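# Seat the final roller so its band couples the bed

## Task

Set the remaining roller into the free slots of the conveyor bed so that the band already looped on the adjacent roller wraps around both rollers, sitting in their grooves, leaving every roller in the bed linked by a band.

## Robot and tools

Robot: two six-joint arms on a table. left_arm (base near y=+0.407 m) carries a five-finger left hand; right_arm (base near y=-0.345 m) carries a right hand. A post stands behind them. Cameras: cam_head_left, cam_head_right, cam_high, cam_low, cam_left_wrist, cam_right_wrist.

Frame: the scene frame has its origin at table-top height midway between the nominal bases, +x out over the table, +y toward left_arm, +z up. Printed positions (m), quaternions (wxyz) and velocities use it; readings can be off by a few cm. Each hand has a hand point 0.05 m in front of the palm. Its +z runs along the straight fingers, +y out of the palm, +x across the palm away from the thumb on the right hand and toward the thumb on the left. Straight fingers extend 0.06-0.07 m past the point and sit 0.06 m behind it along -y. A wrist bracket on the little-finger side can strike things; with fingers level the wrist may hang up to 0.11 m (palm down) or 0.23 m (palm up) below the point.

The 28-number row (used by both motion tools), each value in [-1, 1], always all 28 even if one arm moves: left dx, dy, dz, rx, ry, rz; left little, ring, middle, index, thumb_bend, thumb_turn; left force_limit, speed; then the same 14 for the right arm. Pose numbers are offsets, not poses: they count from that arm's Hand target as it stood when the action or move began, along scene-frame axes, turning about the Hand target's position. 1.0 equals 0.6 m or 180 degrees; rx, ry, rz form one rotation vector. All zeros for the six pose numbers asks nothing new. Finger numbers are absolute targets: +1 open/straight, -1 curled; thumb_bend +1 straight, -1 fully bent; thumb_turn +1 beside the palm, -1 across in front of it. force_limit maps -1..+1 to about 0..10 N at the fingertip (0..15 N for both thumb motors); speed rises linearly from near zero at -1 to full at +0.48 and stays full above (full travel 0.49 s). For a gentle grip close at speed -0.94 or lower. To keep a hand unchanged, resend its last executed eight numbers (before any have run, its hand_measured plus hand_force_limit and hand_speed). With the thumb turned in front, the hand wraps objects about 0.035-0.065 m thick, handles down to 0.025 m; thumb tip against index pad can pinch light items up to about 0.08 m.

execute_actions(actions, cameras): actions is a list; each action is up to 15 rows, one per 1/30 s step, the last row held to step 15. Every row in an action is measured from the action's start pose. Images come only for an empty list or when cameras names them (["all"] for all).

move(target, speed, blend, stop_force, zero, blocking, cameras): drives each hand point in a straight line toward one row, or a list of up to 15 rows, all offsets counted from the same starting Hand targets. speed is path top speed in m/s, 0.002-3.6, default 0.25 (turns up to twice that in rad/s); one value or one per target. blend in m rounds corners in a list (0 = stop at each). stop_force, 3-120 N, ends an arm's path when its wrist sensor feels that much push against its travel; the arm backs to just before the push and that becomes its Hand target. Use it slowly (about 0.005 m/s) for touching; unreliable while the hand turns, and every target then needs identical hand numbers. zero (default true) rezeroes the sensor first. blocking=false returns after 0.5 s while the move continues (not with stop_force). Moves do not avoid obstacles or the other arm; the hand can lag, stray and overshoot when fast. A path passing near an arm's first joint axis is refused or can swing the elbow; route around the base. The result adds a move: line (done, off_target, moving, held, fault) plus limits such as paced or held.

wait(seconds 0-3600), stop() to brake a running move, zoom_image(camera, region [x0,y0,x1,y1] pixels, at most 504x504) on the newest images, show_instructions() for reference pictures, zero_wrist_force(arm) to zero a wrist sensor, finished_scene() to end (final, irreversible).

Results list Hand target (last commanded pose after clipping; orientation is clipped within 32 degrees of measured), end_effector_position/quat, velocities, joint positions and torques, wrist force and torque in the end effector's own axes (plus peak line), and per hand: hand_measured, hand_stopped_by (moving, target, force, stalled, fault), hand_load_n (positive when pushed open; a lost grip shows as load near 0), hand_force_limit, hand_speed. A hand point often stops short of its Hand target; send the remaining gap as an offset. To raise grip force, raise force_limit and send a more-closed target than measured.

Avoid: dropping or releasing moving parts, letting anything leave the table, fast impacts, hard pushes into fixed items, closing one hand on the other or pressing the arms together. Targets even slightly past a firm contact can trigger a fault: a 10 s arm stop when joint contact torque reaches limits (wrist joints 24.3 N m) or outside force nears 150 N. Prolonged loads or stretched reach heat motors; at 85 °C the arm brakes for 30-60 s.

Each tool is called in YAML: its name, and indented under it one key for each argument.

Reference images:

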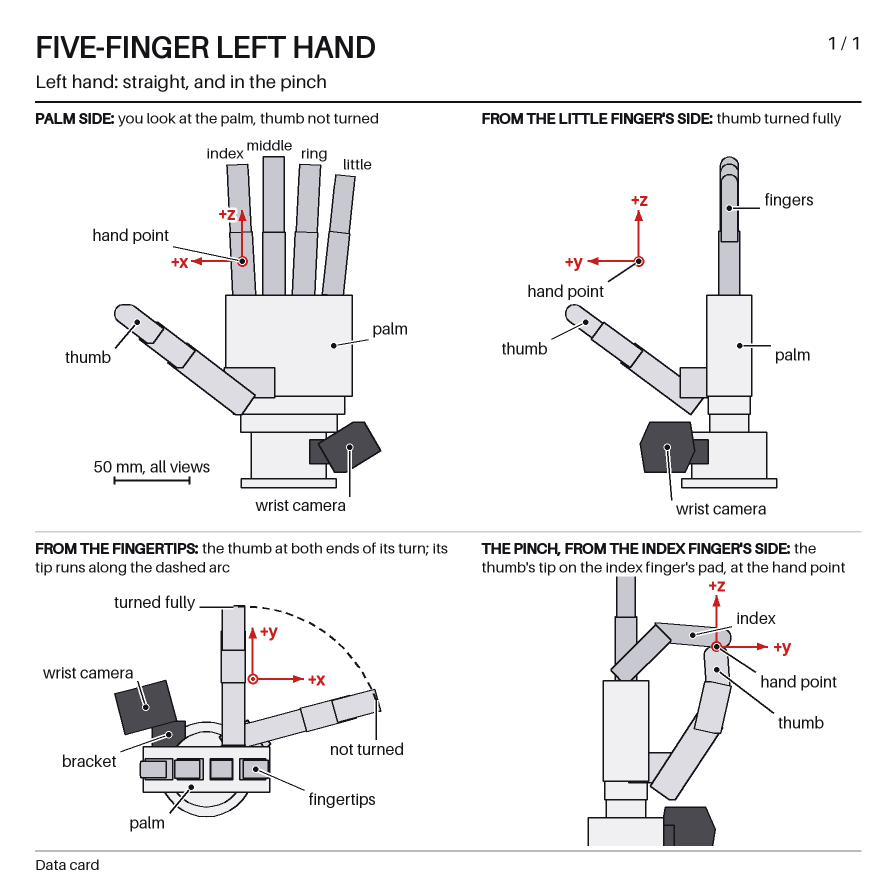

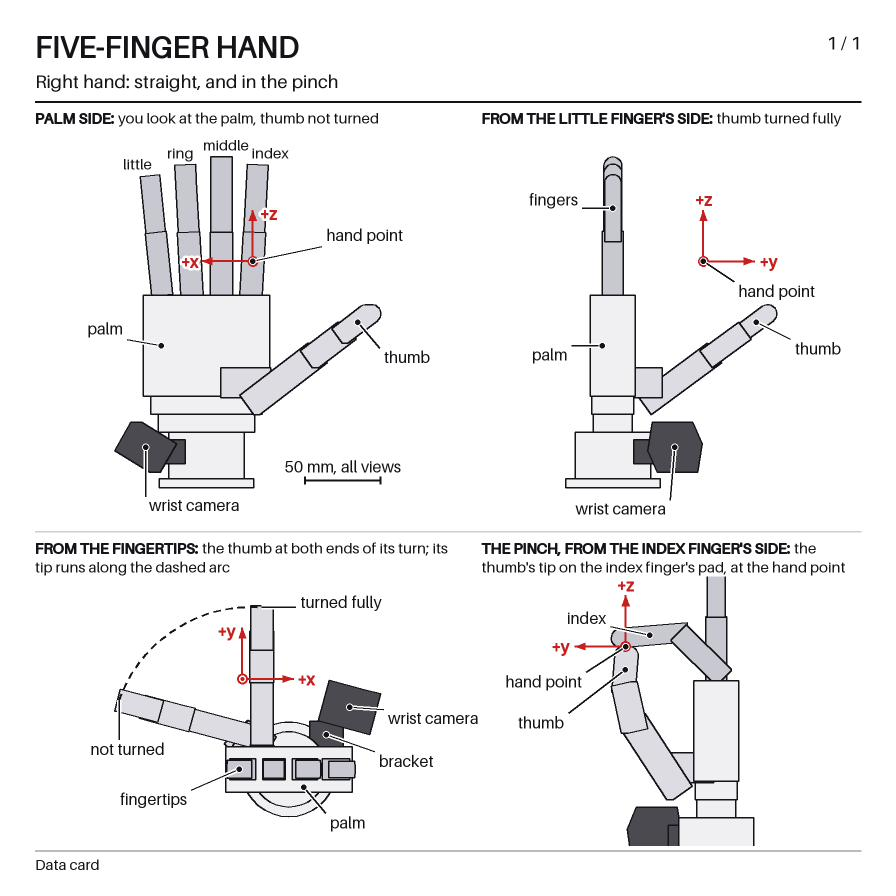

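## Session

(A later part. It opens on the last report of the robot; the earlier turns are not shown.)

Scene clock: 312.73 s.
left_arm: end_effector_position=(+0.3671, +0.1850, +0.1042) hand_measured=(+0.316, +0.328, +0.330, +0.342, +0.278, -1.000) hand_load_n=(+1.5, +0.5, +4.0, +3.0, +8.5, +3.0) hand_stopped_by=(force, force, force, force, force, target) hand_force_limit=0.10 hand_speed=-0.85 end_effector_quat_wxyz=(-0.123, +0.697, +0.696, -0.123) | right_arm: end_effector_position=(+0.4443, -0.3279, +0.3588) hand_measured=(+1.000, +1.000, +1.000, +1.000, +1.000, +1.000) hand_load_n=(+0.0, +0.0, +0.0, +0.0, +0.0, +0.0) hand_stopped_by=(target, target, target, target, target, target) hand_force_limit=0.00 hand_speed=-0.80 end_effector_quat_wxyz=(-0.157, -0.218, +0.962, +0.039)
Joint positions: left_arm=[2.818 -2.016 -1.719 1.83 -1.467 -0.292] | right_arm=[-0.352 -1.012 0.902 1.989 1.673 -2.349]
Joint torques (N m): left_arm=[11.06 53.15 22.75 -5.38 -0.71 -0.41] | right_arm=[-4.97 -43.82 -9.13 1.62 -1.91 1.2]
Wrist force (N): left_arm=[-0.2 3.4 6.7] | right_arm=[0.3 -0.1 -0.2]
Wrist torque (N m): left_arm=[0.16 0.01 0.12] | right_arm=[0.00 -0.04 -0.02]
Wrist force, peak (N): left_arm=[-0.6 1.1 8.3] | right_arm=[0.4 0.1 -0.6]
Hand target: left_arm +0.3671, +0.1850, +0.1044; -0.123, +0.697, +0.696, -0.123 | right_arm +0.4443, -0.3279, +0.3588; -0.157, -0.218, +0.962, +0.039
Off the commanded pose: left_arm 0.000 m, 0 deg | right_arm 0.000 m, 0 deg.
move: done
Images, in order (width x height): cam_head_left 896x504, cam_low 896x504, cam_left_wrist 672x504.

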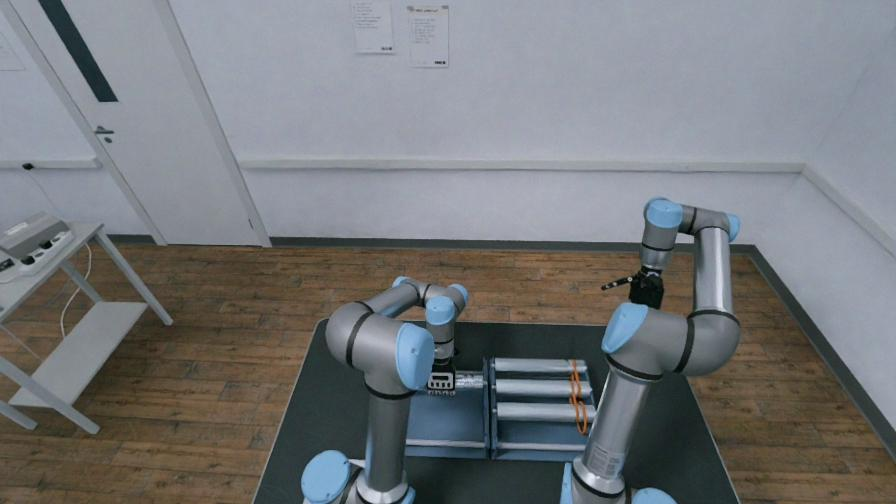

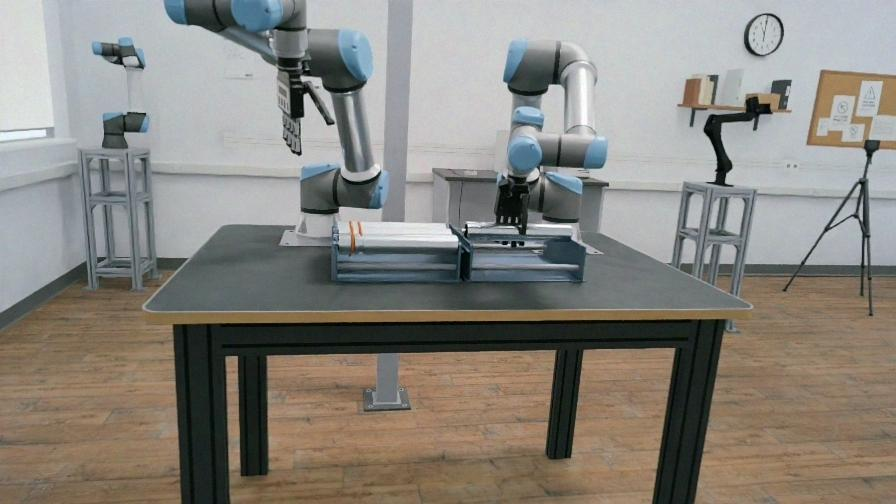

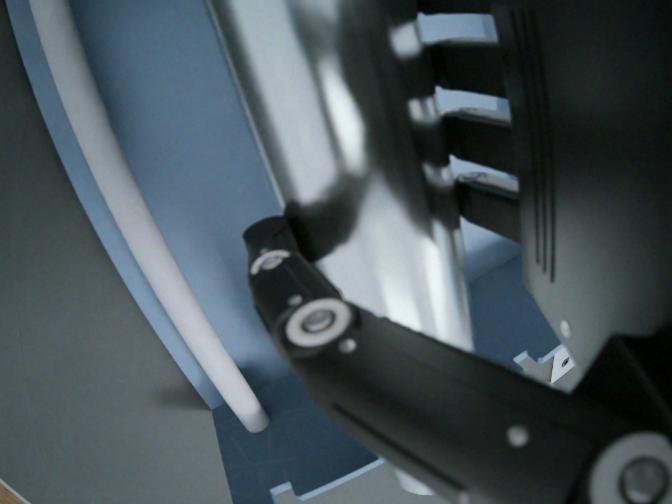

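move:
  target: [0,0,0,0,0,0,-0.05,-0.05,-0.05,-0.05,-0.3,-1,0.0,-0.88, 0,0,0,0,0,0,1,1,1,1,1,1,0,-0.8]
  speed: 0.03

move:
  target: [0,0,0.1,0,0,0,-0.05,-0.05,-0.05,-0.05,-0.3,-1,0.0,-0.88, 0,0,0,0,0,0,1,1,1,1,1,1,0,-0.8]
  speed: 0.05
  cameras: ["cam_left_wrist","cam_low","cam_head_left","cam_right_wrist"]

Scene clock: 318.50 s.
left_arm: end_effector_position=(+0.3671, +0.1850, +0.1044) hand_measured=(+0.240, +0.276, +0.308, +0.312, +0.280, -1.000) hand_load_n=(+6.0, +2.0, +0.0, +6.5, +15.5, +9.0) hand_stopped_by=(force, force, force, force, force, target) hand_force_limit=0.00 hand_speed=-0.88 end_effector_quat_wxyz=(-0.123, +0.697, +0.696, -0.123) | right_arm: end_effector_position=(+0.4443, -0.3279, +0.3588) hand_measured=(+1.000, +1.000, +1.000, +1.000, +1.000, +1.000) hand_load_n=(+0.0, +0.0, +0.0, +0.0, +0.0, +0.0) hand_stopped_by=(target, target, target, target, target, target) hand_force_limit=0.00 hand_speed=-0.80 end_effector_quat_wxyz=(-0.157, -0.218, +0.962, +0.039)
Joint positions: left_arm=[2.818 -2.016 -1.719 1.829 -1.467 -0.292] | right_arm=[-0.352 -1.012 0.902 1.989 1.673 -2.349]
Joint torques (N m): left_arm=[3.24 50.8 22.75 -4.61 -0.52 0.78] | right_arm=[-5.17 -43.93 -8.89 1.55 -1.96 1.28]
Wrist force (N): left_arm=[-0.3 3.4 6.6] | right_arm=[0.2 0.2 -0.3]
Wrist torque (N m): left_arm=[0.16 0.04 0.13] | right_arm=[0.06 -0.03 -0.01]
Wrist force, peak (N): left_arm=[-0.4 3.4 6.9] | right_arm=[0.5 0.3 -0.4]
Hand target: left_arm +0.3671, +0.1850, +0.1044; -0.123, +0.697, +0.696, -0.123 | right_arm +0.4443, -0.3279, +0.3588; -0.157, -0.218, +0.962, +0.039
Off the commanded pose: left_arm 0.000 m, 0 deg | right_arm 0.000 m, 0 deg.
move: done

Scene clock: 320.20 s.
left_arm: end_effector_position=(+0.3671, +0.1850, +0.1643) hand_measured=(+0.240, +0.276, +0.308, +0.312, +0.280, -1.000) hand_load_n=(+6.5, +2.5, +0.0, +6.5, +15.5, +8.5) hand_stopped_by=(force, force, force, force, force, target) hand_force_limit=0.00 hand_speed=-0.88 end_effector_quat_wxyz=(-0.123, +0.697, +0.696, -0.123) | right_arm: end_effector_position=(+0.4443, -0.3279, +0.3588) hand_measured=(+1.000, +1.000, +1.000, +1.000, +1.000, +1.000) hand_load_n=(+0.0, +0.0, +0.0, +0.0, +0.0, +0.0) hand_stopped_by=(target, target, target, target, target, target) hand_force_limit=0.00 hand_speed=-0.80 end_effector_quat_wxyz=(-0.157, -0.218, +0.962, +0.039)
Joint positions: left_arm=[2.818 -1.945 -1.648 1.688 -1.467 -0.292] | right_arm=[-0.352 -1.012 0.902 1.989 1.673 -2.349]
Joint torques (N m): left_arm=[-2.72 50.8 25.51 -5 -0.27 0.31] | right_arm=[-4.71 -44.1 -8.52 1.57 -1.97 1.16]
Wrist force (N): left_arm=[-0.5 3.2 6.7] | right_arm=[0.3 0.1 -0.5]
Wrist torque (N m): left_arm=[0.14 0.05 0.11] | right_arm=[0.06 -0.03 -0.01]
Wrist force, peak (N): left_arm=[-0.1 3.6 7.1] | right_arm=[0.4 0.3 -0.6]
Hand target: left_arm +0.3671, +0.1850, +0.1644; -0.123, +0.697, +0.696, -0.123 | right_arm +0.4443, -0.3279, +0.3588; -0.157, -0.218, +0.962, +0.039
Off the commanded pose: left_arm 0.000 m, 0 deg | right_arm 0.000 m, 0 deg.
move: done
Images, in order (width x height): cam_head_left 896x504, cam_low 896x504, cam_left_wrist 672x504, cam_right_wrist 672x504.

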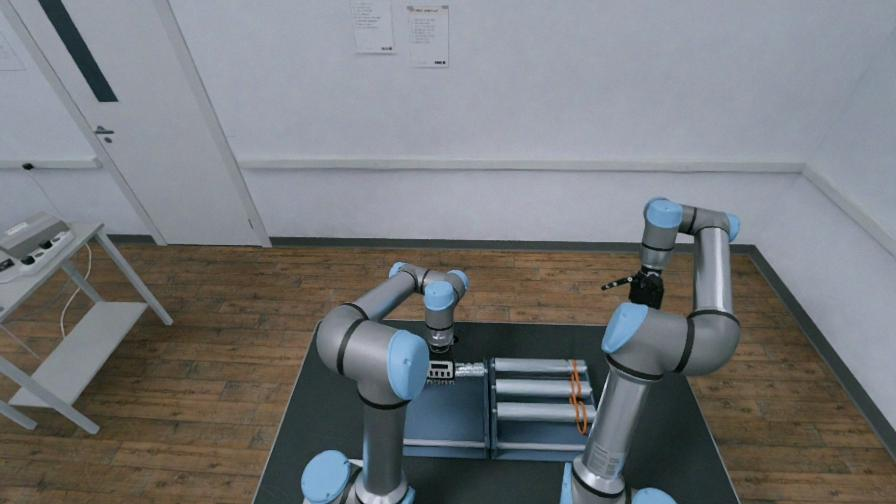

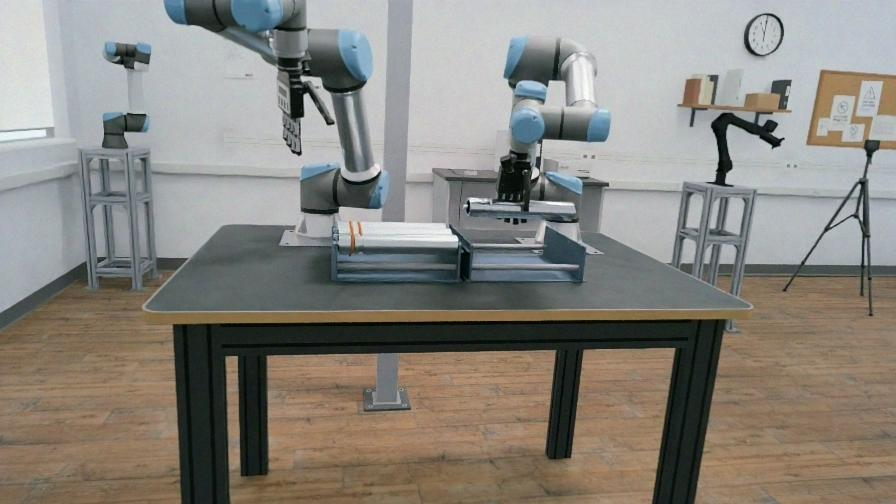

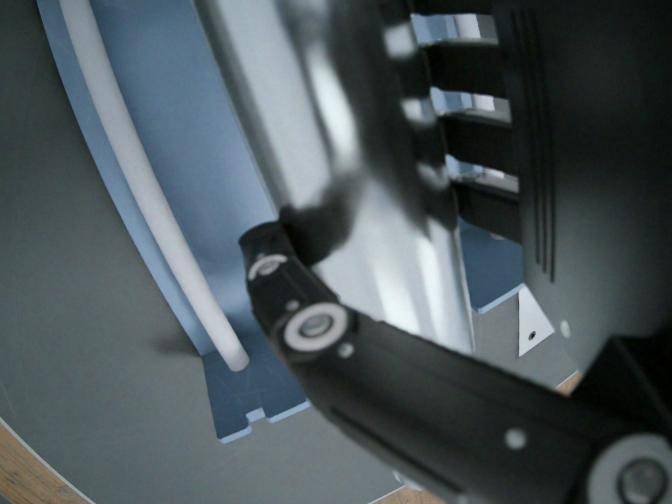

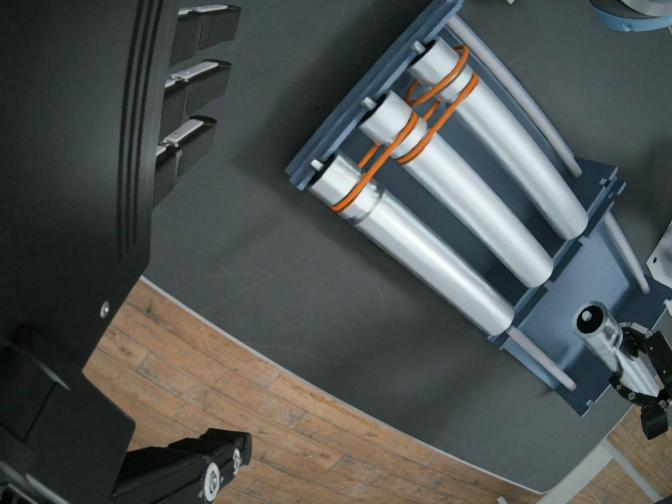

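move:
  target: [0,0,0,0,0,0,-0.05,-0.05,-0.05,-0.05,0.295,-1,0.0,-0.88, 0,0,0,0,0,0,1,1,1,1,1,1,0,-0.8]
  speed: 0.03

zoom_image:
  camera: "cam_right_wrist"
  region: [500, 230, 672, 450]

Scene clock: 324.33 s.
left_arm: end_effector_position=(+0.3671, +0.1850, +0.1644) hand_measured=(+0.240, +0.276, +0.308, +0.312, +0.300, -1.000) hand_load_n=(+6.0, +1.0, +0.0, +5.0, +10.5, +7.5) hand_stopped_by=(force, force, force, force, force, target) hand_force_limit=0.00 hand_speed=-0.88 end_effector_quat_wxyz=(-0.123, +0.697, +0.696, -0.123) | right_arm: end_effector_position=(+0.4443, -0.3279, +0.3588) hand_measured=(+1.000, +1.000, +1.000, +1.000, +1.000, +1.000) hand_load_n=(+0.0, +0.0, +0.0, +0.0, +0.0, +0.0) hand_stopped_by=(target, target, target, target, target, target) hand_force_limit=0.00 hand_speed=-0.80 end_effector_quat_wxyz=(-0.157, -0.218, +0.962, +0.039)
Joint positions: left_arm=[2.818 -1.945 -1.648 1.688 -1.467 -0.292] | right_arm=[-0.352 -1.012 0.902 1.989 1.673 -2.349]
Joint torques (N m): left_arm=[-9.7 50.45 24.14 -5.47 -0.12 1.35] | right_arm=[-5.14 -43.93 -8.99 1.59 -2 1.21]
Wrist force (N): left_arm=[-0.3 3.2 6.6] | right_arm=[0.3 0.2 -0.2]
Wrist torque (N m): left_arm=[0.14 0.03 0.12] | right_arm=[0.05 -0.05 0.00]
Wrist force, peak (N): left_arm=[-0.7 3.5 6.8] | right_arm=[0.4 0.2 -0.5]
Hand target: left_arm +0.3671, +0.1850, +0.1644; -0.123, +0.697, +0.696, -0.123 | right_arm +0.4443, -0.3279, +0.3588; -0.157, -0.218, +0.962, +0.039
Off the commanded pose: left_arm 0.000 m, 0 deg | right_arm 0.000 m, 0 deg.
move: done

Scaled by 2.291 from the camera's image (finer frame: 960x720).
This view is cut from an older image: the scene may have changed since it was taken.

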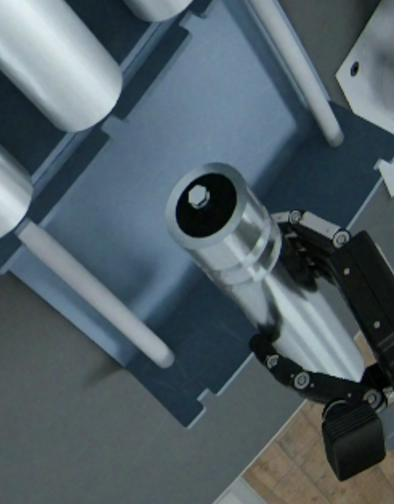

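zoom_image:
  camera: "cam_right_wrist"
  region: [560, 280, 620, 340]

zoom_image:
  camera: "cam_right_wrist"
  region: [560, 360, 620, 420]

zoom_image:
  camera: "cam_right_wrist"
  region: [290, 10, 440, 180]

zoom_image:
  camera: "cam_left_wrist"
  region: [200, 360, 320, 450]

Scaled by 8.400 from the camera's image (finer frame: 960x720).
This view is cut from an older image: the scene may have changed since it was taken.

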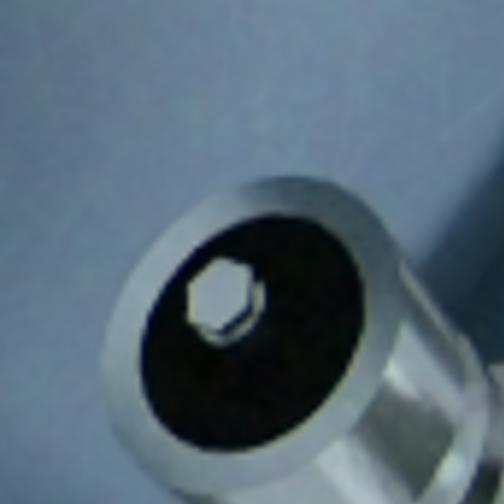

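Scaled by 8.400 from the camera's image (finer frame: 960x720).
This view is cut from an older image: the scene may have changed since it was taken.

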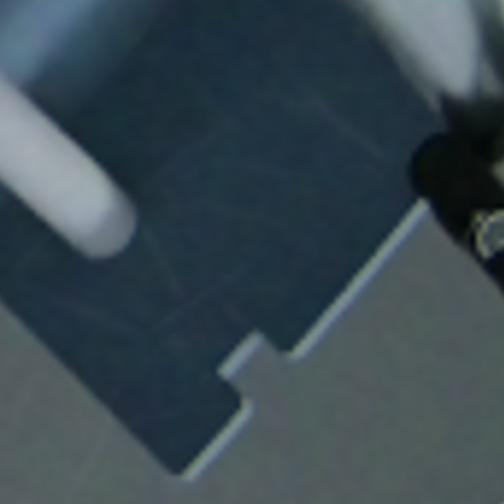

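Scaled by 2.965 from the camera's image (finer frame: 960x720).
This view is cut from an older image: the scene may have changed since it was taken.

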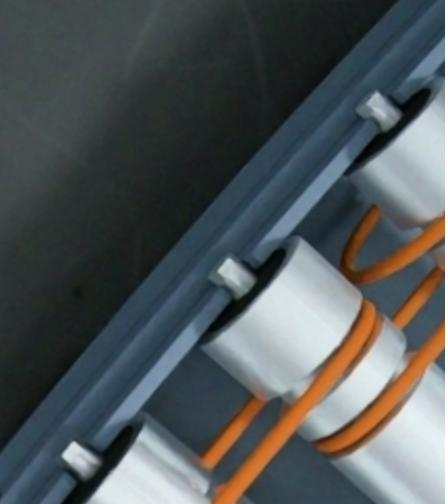

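Scaled by 4.200 from the camera's image (finer frame: 960x720).
This view is cut from an older image: the scene may have changed since it was taken.

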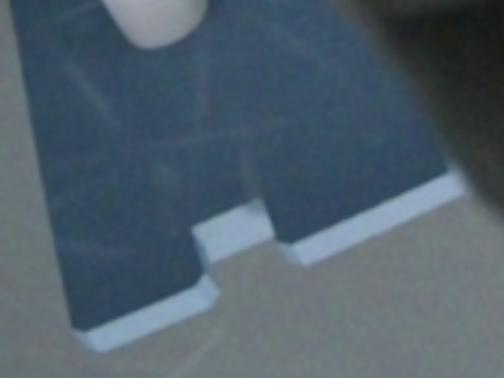

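execute_actions:
  actions: []

zoom_image:
  camera: "cam_low"
  region: [440, 140, 620, 260]

zoom_image:
  camera: "cam_right_wrist"
  region: [560, 280, 672, 440]

zoom_image:
  camera: "cam_high"
  region: [400, 100, 560, 220]

Scene clock: 360.27 s.
left_arm: end_effector_position=(+0.3671, +0.1850, +0.1644) hand_measured=(+0.240, +0.276, +0.308, +0.312, +0.300, -1.000) hand_load_n=(+6.0, +1.0, +0.0, +4.5, +10.5, +7.5) hand_stopped_by=(force, force, force, force, force, target) hand_force_limit=0.00 hand_speed=-0.88 end_effector_quat_wxyz=(-0.123, +0.697, +0.696, -0.123) | right_arm: end_effector_position=(+0.4443, -0.3279, +0.3588) hand_measured=(+1.000, +1.000, +1.000, +1.000, +1.000, +1.000) hand_load_n=(+0.0, +0.0, +0.0, +0.0, +0.0, +0.0) hand_stopped_by=(target, target, target, target, target, target) hand_force_limit=0.00 hand_speed=-0.80 end_effector_quat_wxyz=(-0.157, -0.218, +0.962, +0.039)
Joint positions: left_arm=[2.818 -1.945 -1.648 1.688 -1.467 -0.292] | right_arm=[-0.352 -1.012 0.902 1.989 1.673 -2.349]
Joint velocities: within noise
Joint torques (N m): left_arm=[-10.96 49.57 24.6 -5.47 -0.08 2.14] | right_arm=[-5.07 -43.49 -8.18 1.69 -2.02 1.19]
Motor temperatures (°C): left_arm=[46 44 45 50 51 45] | right_arm=[46 45 36 39 49 41]
Wrist force (N): left_arm=[-0.4 3.1 6.6] | right_arm=[0.4 0.2 -0.5]
Wrist torque (N m): left_arm=[0.12 0.04 0.12] | right_arm=[0.06 -0.04 0.00]
Wrist force, peak (N): left_arm=[-0.3 3.4 6.9] | right_arm=[0.4 0.1 -0.6]
Hand target: left_arm +0.3671, +0.1850, +0.1644; -0.123, +0.697, +0.696, -0.123 | right_arm +0.4443, -0.3279, +0.3588; -0.157, -0.218, +0.962, +0.039
Off the commanded pose: left_arm 0.000 m, 0 deg | right_arm 0.000 m, 0 deg.

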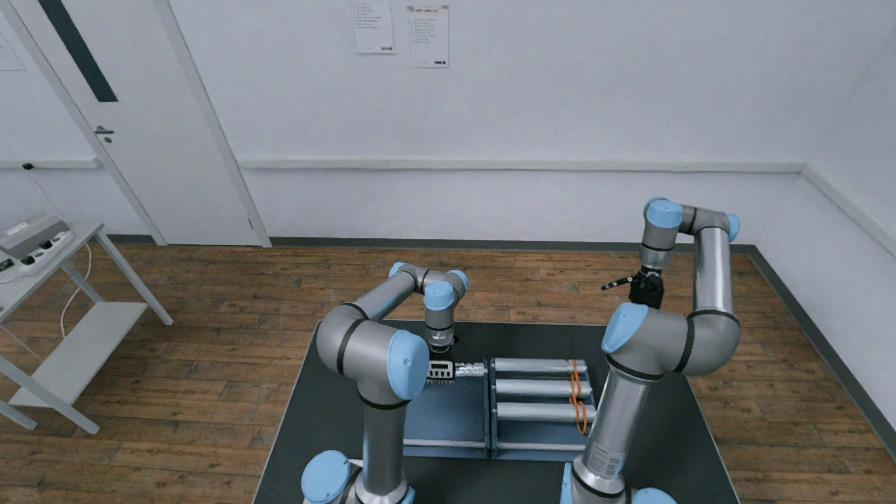

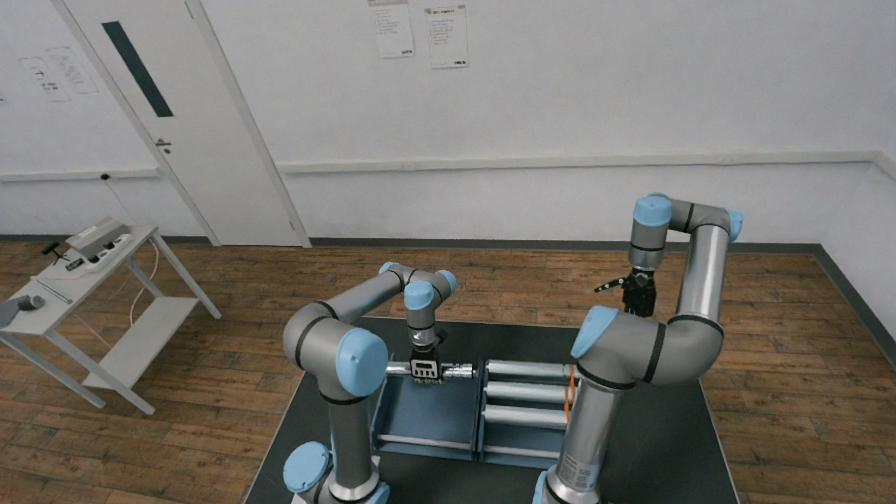

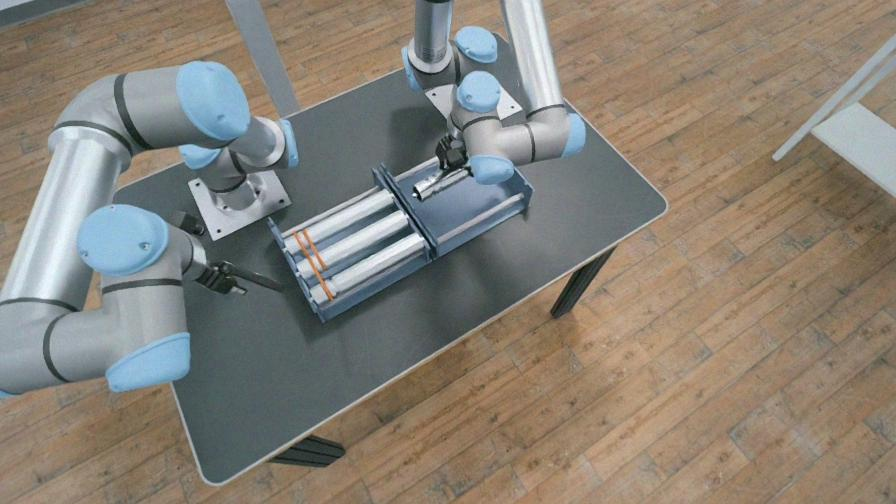

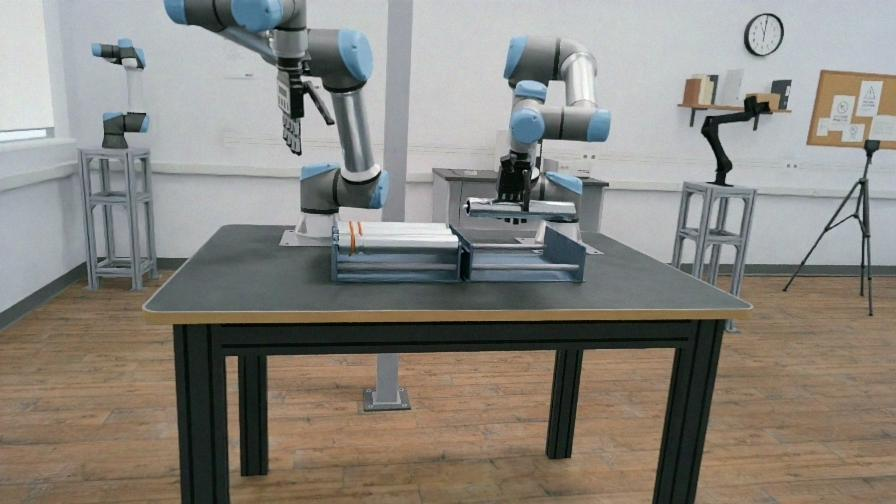

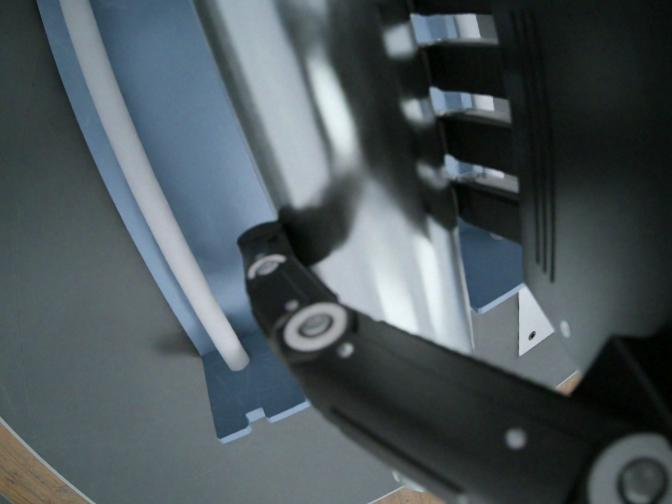

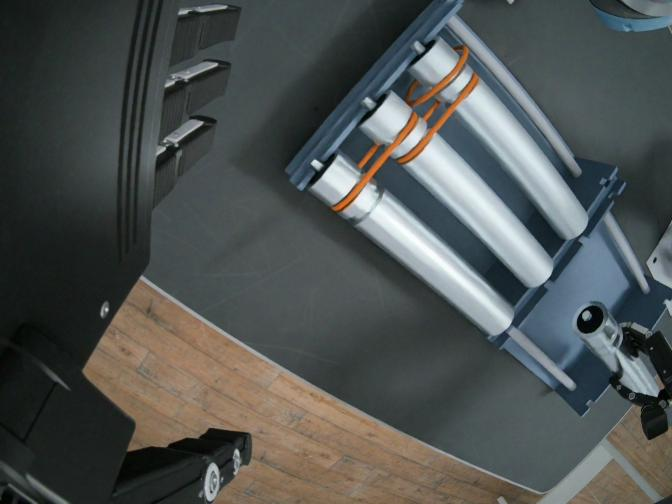

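Scaled by 2.800 from the camera's image (finer frame: 1280x720).

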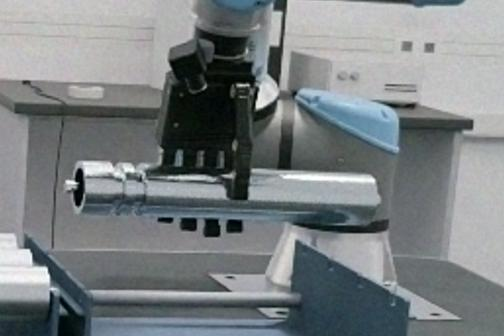

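Scaled by 3.150 from the camera's image (finer frame: 960x720).

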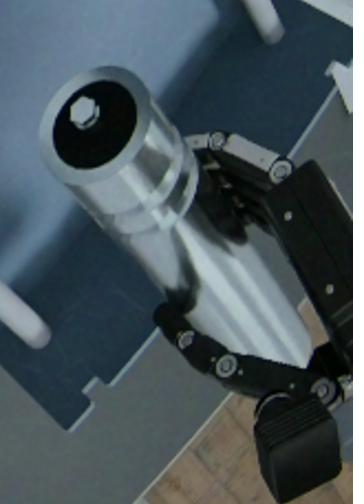

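Scaled by 3.150 from the camera's image (finer frame: 1280x720).

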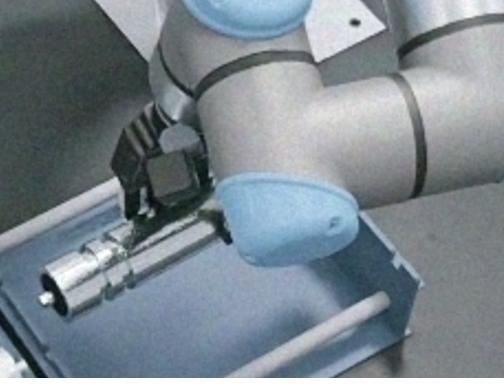

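move:
  target: [0,0,0,0,0,0,-0.05,-0.05,-0.05,-0.05,0.295,-1,0.0,-0.88, -0.2,0.03,-0.05,0.1481,-0.0591,-0.1646,-1,-1,-1,1,1,1,0,0]
  speed: 0.2
  cameras: ["cam_left_wrist","cam_head_left","cam_right_wrist","cam_high","cam_low"]

Scene clock: 462.80 s.
left_arm: end_effector_position=(+0.3671, +0.1850, +0.1644) hand_measured=(+0.240, +0.276, +0.308, +0.312, +0.300, -1.000) hand_load_n=(+5.5, +1.0, +0.0, +5.0, +10.5, +7.5) hand_stopped_by=(force, force, force, force, force, target) hand_force_limit=0.00 hand_speed=-0.88 end_effector_quat_wxyz=(-0.123, +0.697, +0.696, -0.123) | right_arm: end_effector_position=(+0.3244, -0.3099, +0.3288) hand_measured=(-1.000, -1.000, -1.000, +1.000, +1.000, +1.000) hand_load_n=(+0.0, +0.0, +0.0, -0.5, +0.0, +0.0) hand_stopped_by=(target, target, target, target, target, target) hand_force_limit=0.00 hand_speed=0.00 end_effector_quat_wxyz=(+0.000, +0.000, +0.961, +0.276)
Joint positions: left_arm=[2.818 -1.945 -1.648 1.688 -1.467 -0.292] | right_arm=[-0.859 -1.502 1.813 1.7 1.215 -2.506]
Joint torques (N m): left_arm=[-10.9 47.26 24.35 -5.47 -0.04 2.22] | right_arm=[-6.15 -25.77 -8.67 1.16 -2.82 -1.33]
Wrist force (N): left_arm=[-0.4 3.2 6.6] | right_arm=[0.2 -0.5 -0.9]
Wrist torque (N m): left_arm=[0.14 0.04 0.11] | right_arm=[-0.01 -0.06 0.08]
Wrist force, peak (N): left_arm=[-0.4 3.3 6.8] | right_arm=[0.7 -0.8 -0.7]
Hand target: left_arm +0.3671, +0.1850, +0.1644; -0.123, +0.697, +0.696, -0.123 | right_arm +0.3243, -0.3099, +0.3288; +0.000, +0.000, +0.961, +0.276
Off the commanded pose: left_arm 0.000 m, 0 deg | right_arm 0.000 m, 0 deg.
move: done
Images, in order (width x height): cam_head_left 896x504, cam_high 896x504, cam_low 896x504, cam_left_wrist 672x504, cam_right_wrist 672x504.

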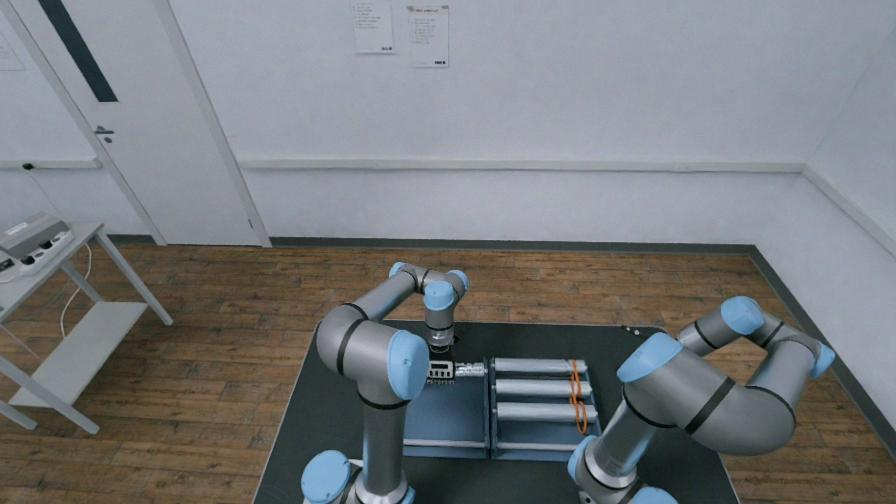

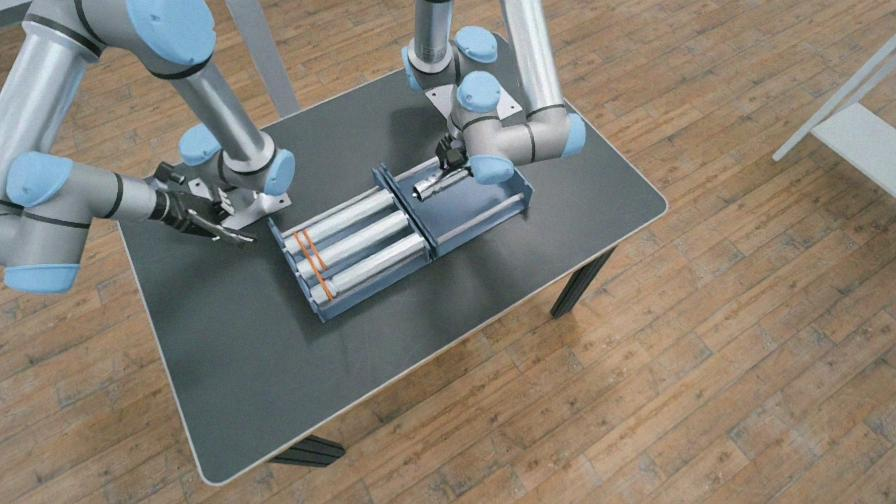

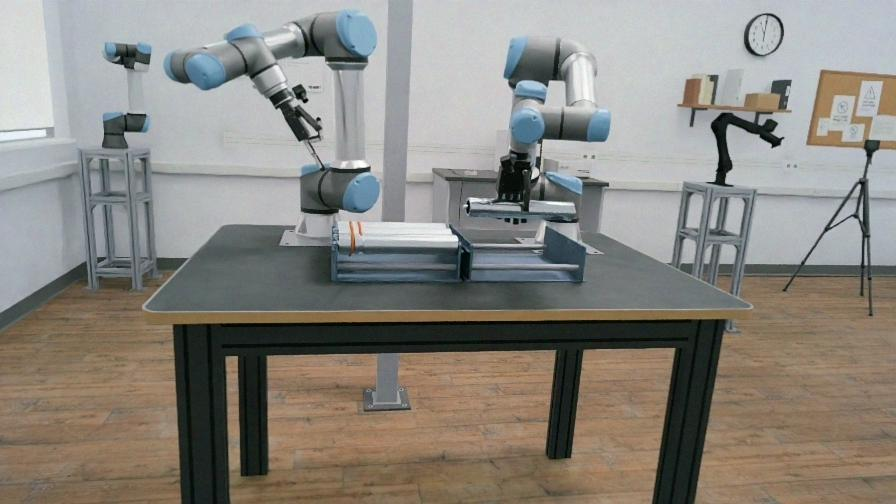

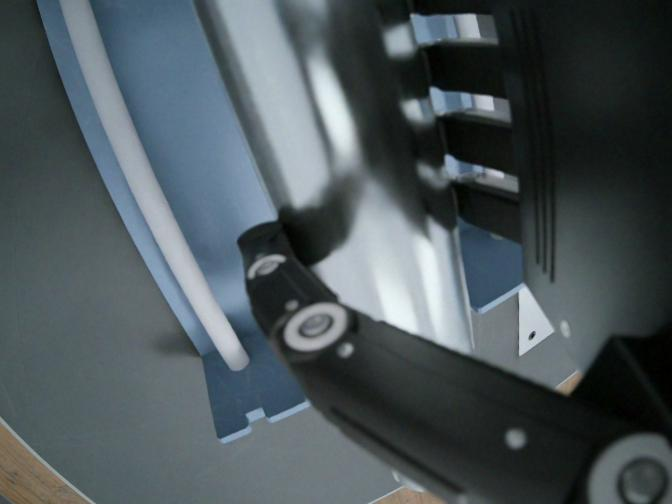

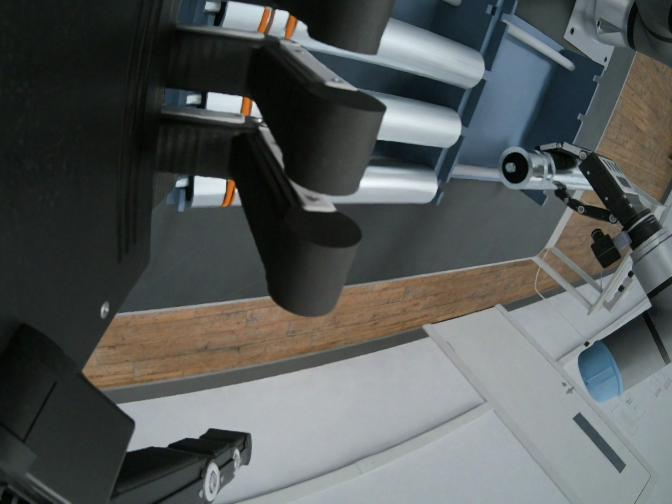

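move:
  target: [0,0,0,0,0,0,-0.05,-0.05,-0.05,-0.05,0.295,-1,0.0,-0.88, -0.04,0.0,-0.1,0,0,0,1,-1,-1,-1,1,1,0,0]
  speed: 0.1
  cameras: ["cam_head_left","cam_right_wrist","cam_high"]

Scene clock: 483.97 s.
left_arm: end_effector_position=(+0.3671, +0.1850, +0.1644) hand_measured=(+0.240, +0.276, +0.308, +0.312, +0.300, -1.000) hand_load_n=(+5.5, +1.0, +0.0, +4.5, +10.5, +7.5) hand_stopped_by=(force, force, force, force, force, target) hand_force_limit=0.00 hand_speed=-0.88 end_effector_quat_wxyz=(-0.123, +0.697, +0.696, -0.123) | right_arm: end_effector_position=(+0.3003, -0.3099, +0.2689) hand_measured=(+1.000, -1.000, -1.000, -1.000, +1.000, +1.000) hand_load_n=(+0.0, +0.0, +0.0, +0.0, +0.0, +0.0) hand_stopped_by=(target, target, target, target, target, target) hand_force_limit=0.00 hand_speed=0.00 end_effector_quat_wxyz=(+0.000, +0.000, +0.961, +0.276)
Joint positions: left_arm=[2.818 -1.945 -1.648 1.688 -1.467 -0.292] | right_arm=[-0.921 -1.498 1.98 1.549 1.242 -2.565]
Joint torques (N m): left_arm=[-10.92 45.19 24.14 -5.51 0.01 2.33] | right_arm=[-6.98 -11.6 -7.25 1.33 1.89 -1.4]
Wrist force (N): left_arm=[-0.4 3.2 6.4] | right_arm=[0.2 -0.6 -0.8]
Wrist torque (N m): left_arm=[0.16 0.04 0.12] | right_arm=[-0.02 -0.06 0.09]
Wrist force, peak (N): left_arm=[-0.2 3.4 6.7] | right_arm=[0.1 -0.2 -1.2]
Hand target: left_arm +0.3671, +0.1850, +0.1644; -0.123, +0.697, +0.696, -0.123 | right_arm +0.3003, -0.3099, +0.2688; +0.000, +0.000, +0.961, +0.276
Off the commanded pose: left_arm 0.000 m, 0 deg | right_arm 0.000 m, 0 deg.
move: done
Images, in order (width x height): cam_head_left 896x504, cam_high 896x504, cam_right_wrist 672x504.

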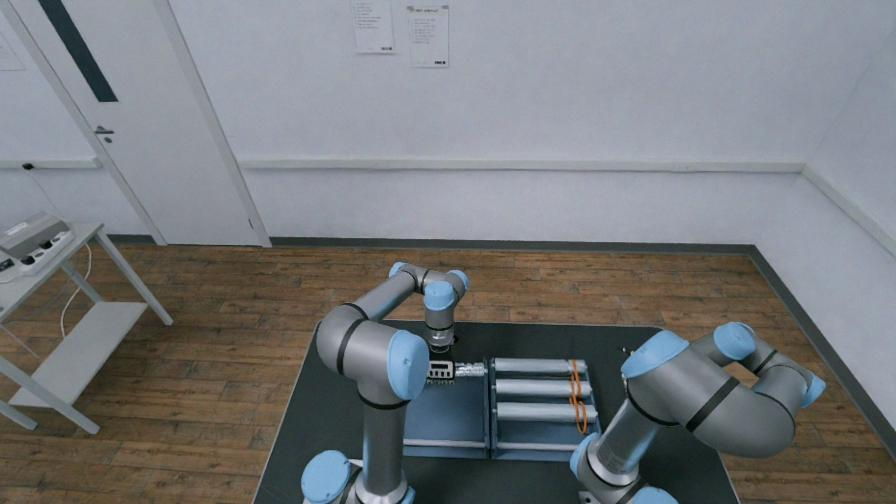

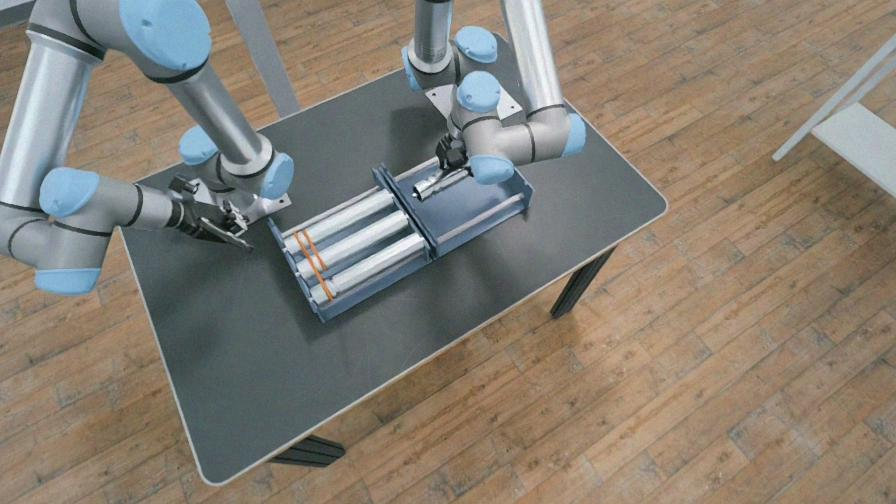

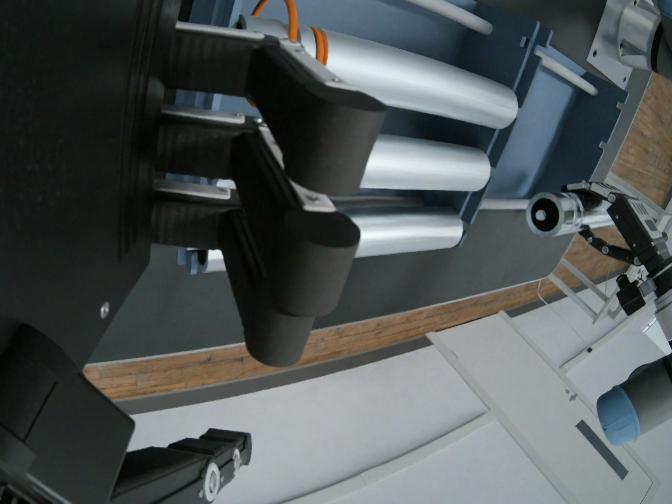

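move:
  target: [0,0,0,0,0,0,-0.05,-0.05,-0.05,-0.05,0.295,-1,0.0,-0.88, -0.14,0.02,0,0,0,0,1,1,1,1,1,1,0,0]
  speed: 0.1
  cameras: ["cam_head_left","cam_right_wrist","cam_high"]

Scene clock: 493.97 s.
left_arm: end_effector_position=(+0.3671, +0.1850, +0.1644) hand_measured=(+0.240, +0.276, +0.308, +0.312, +0.300, -1.000) hand_load_n=(+5.5, +1.5, +0.0, +4.5, +11.0, +7.5) hand_stopped_by=(force, force, force, force, force, target) hand_force_limit=0.00 hand_speed=-0.88 end_effector_quat_wxyz=(-0.123, +0.697, +0.696, -0.123) | right_arm: end_effector_position=(+0.2535, -0.3021, +0.2683) hand_measured=(+1.000, +1.000, +1.000, +1.000, +1.000, +1.000) hand_load_n=(+0.0, +0.0, +0.0, +0.0, -0.5, +0.0) hand_stopped_by=(target, target, target, target, target, target) hand_force_limit=0.00 hand_speed=0.00 end_effector_quat_wxyz=(-0.001, +0.000, +0.961, +0.276)
Joint positions: left_arm=[2.818 -1.945 -1.648 1.688 -1.467 -0.292] | right_arm=[-1.049 -1.613 2.107 1.573 1.304 -2.685]
Joint torques (N m): left_arm=[-10.89 43.9 24.31 -5.55 0.12 2.24] | right_arm=[5.83 -7.01 -23.6 1.24 -2.43 1.78]
Wrist force (N): left_arm=[-0.3 3.2 6.5] | right_arm=[0.2 -0.4 -0.9]
Wrist torque (N m): left_arm=[0.15 0.03 0.12] | right_arm=[0.01 -0.08 -0.04]
Wrist force, peak (N): left_arm=[-0.3 3.5 6.8] | right_arm=[2.0 0.0 -0.7]
Hand target: left_arm +0.3671, +0.1850, +0.1644; -0.123, +0.697, +0.696, -0.123 | right_arm +0.2536, -0.3021, +0.2683; -0.001, +0.000, +0.961, +0.276 (not the last commanded pose)
Off the commanded pose: left_arm 0.000 m, 0 deg | right_arm 0.037 m, 0 deg.
move: held (right_arm; a check stopped the path); limits=held
pose unreachable (right arm): on one or more control steps of this call, first in action 0 (counted from 0), this arm could not follow its commanded pose, so it was not sent that pose on those steps. It may still have moved: this result reports where it is.
cause: moving toward the commanded pose would bring two parts of the arm too close to each other (joints 3 (elbow) to 6 (wrist 3) lie between them).
Images, in order (width x height): cam_head_left 896x504, cam_high 896x504, cam_right_wrist 672x504.

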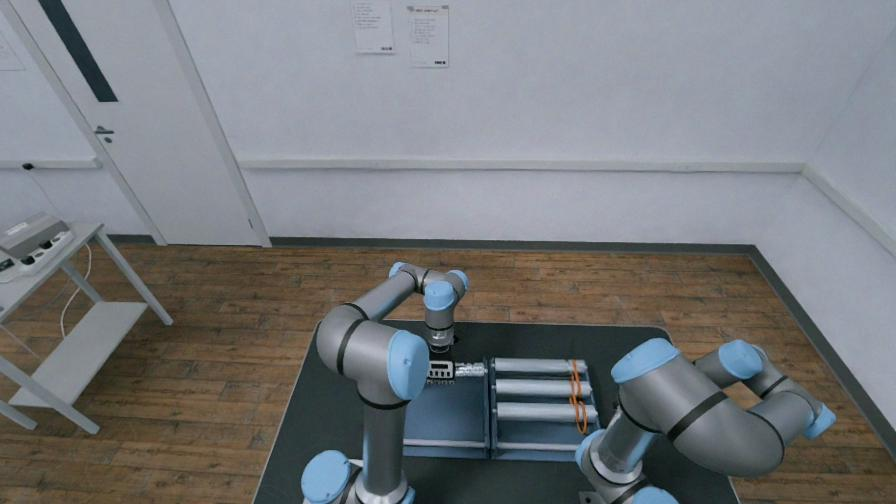

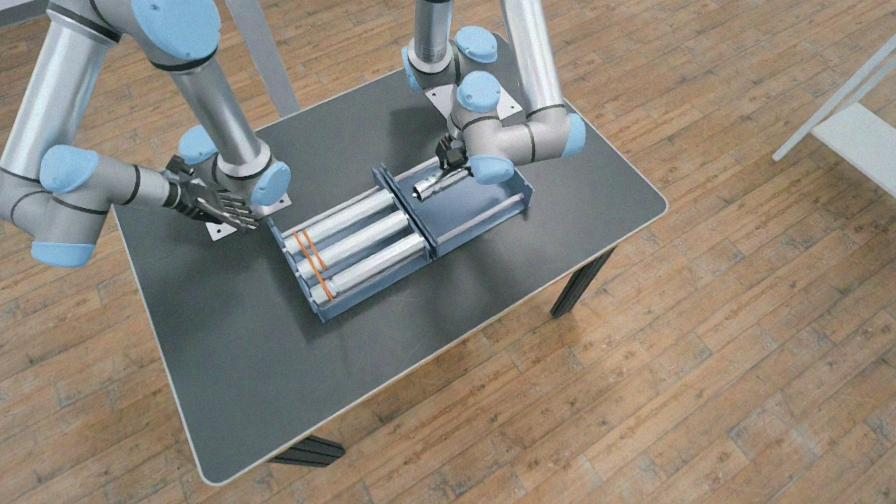

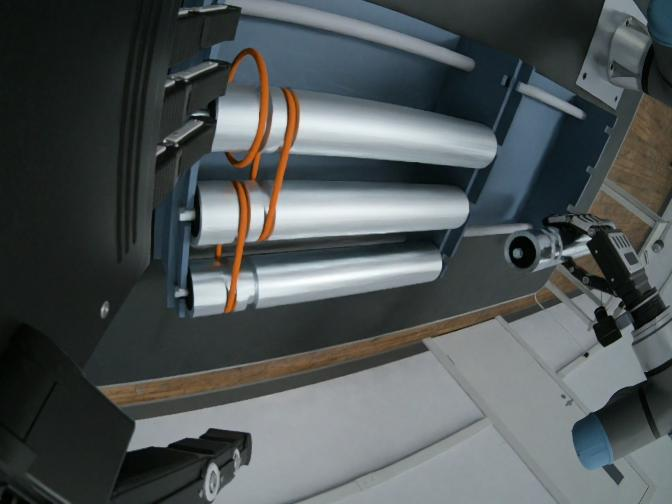

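zoom_image:
  camera: "cam_right_wrist"
  region: [150, 0, 350, 200]

Scaled by 2.520 from the camera's image (finer frame: 960x720).

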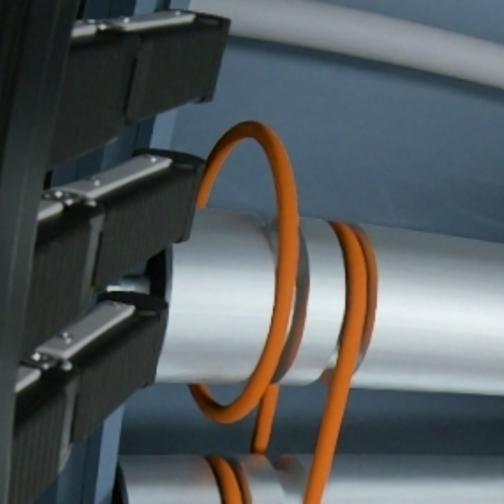

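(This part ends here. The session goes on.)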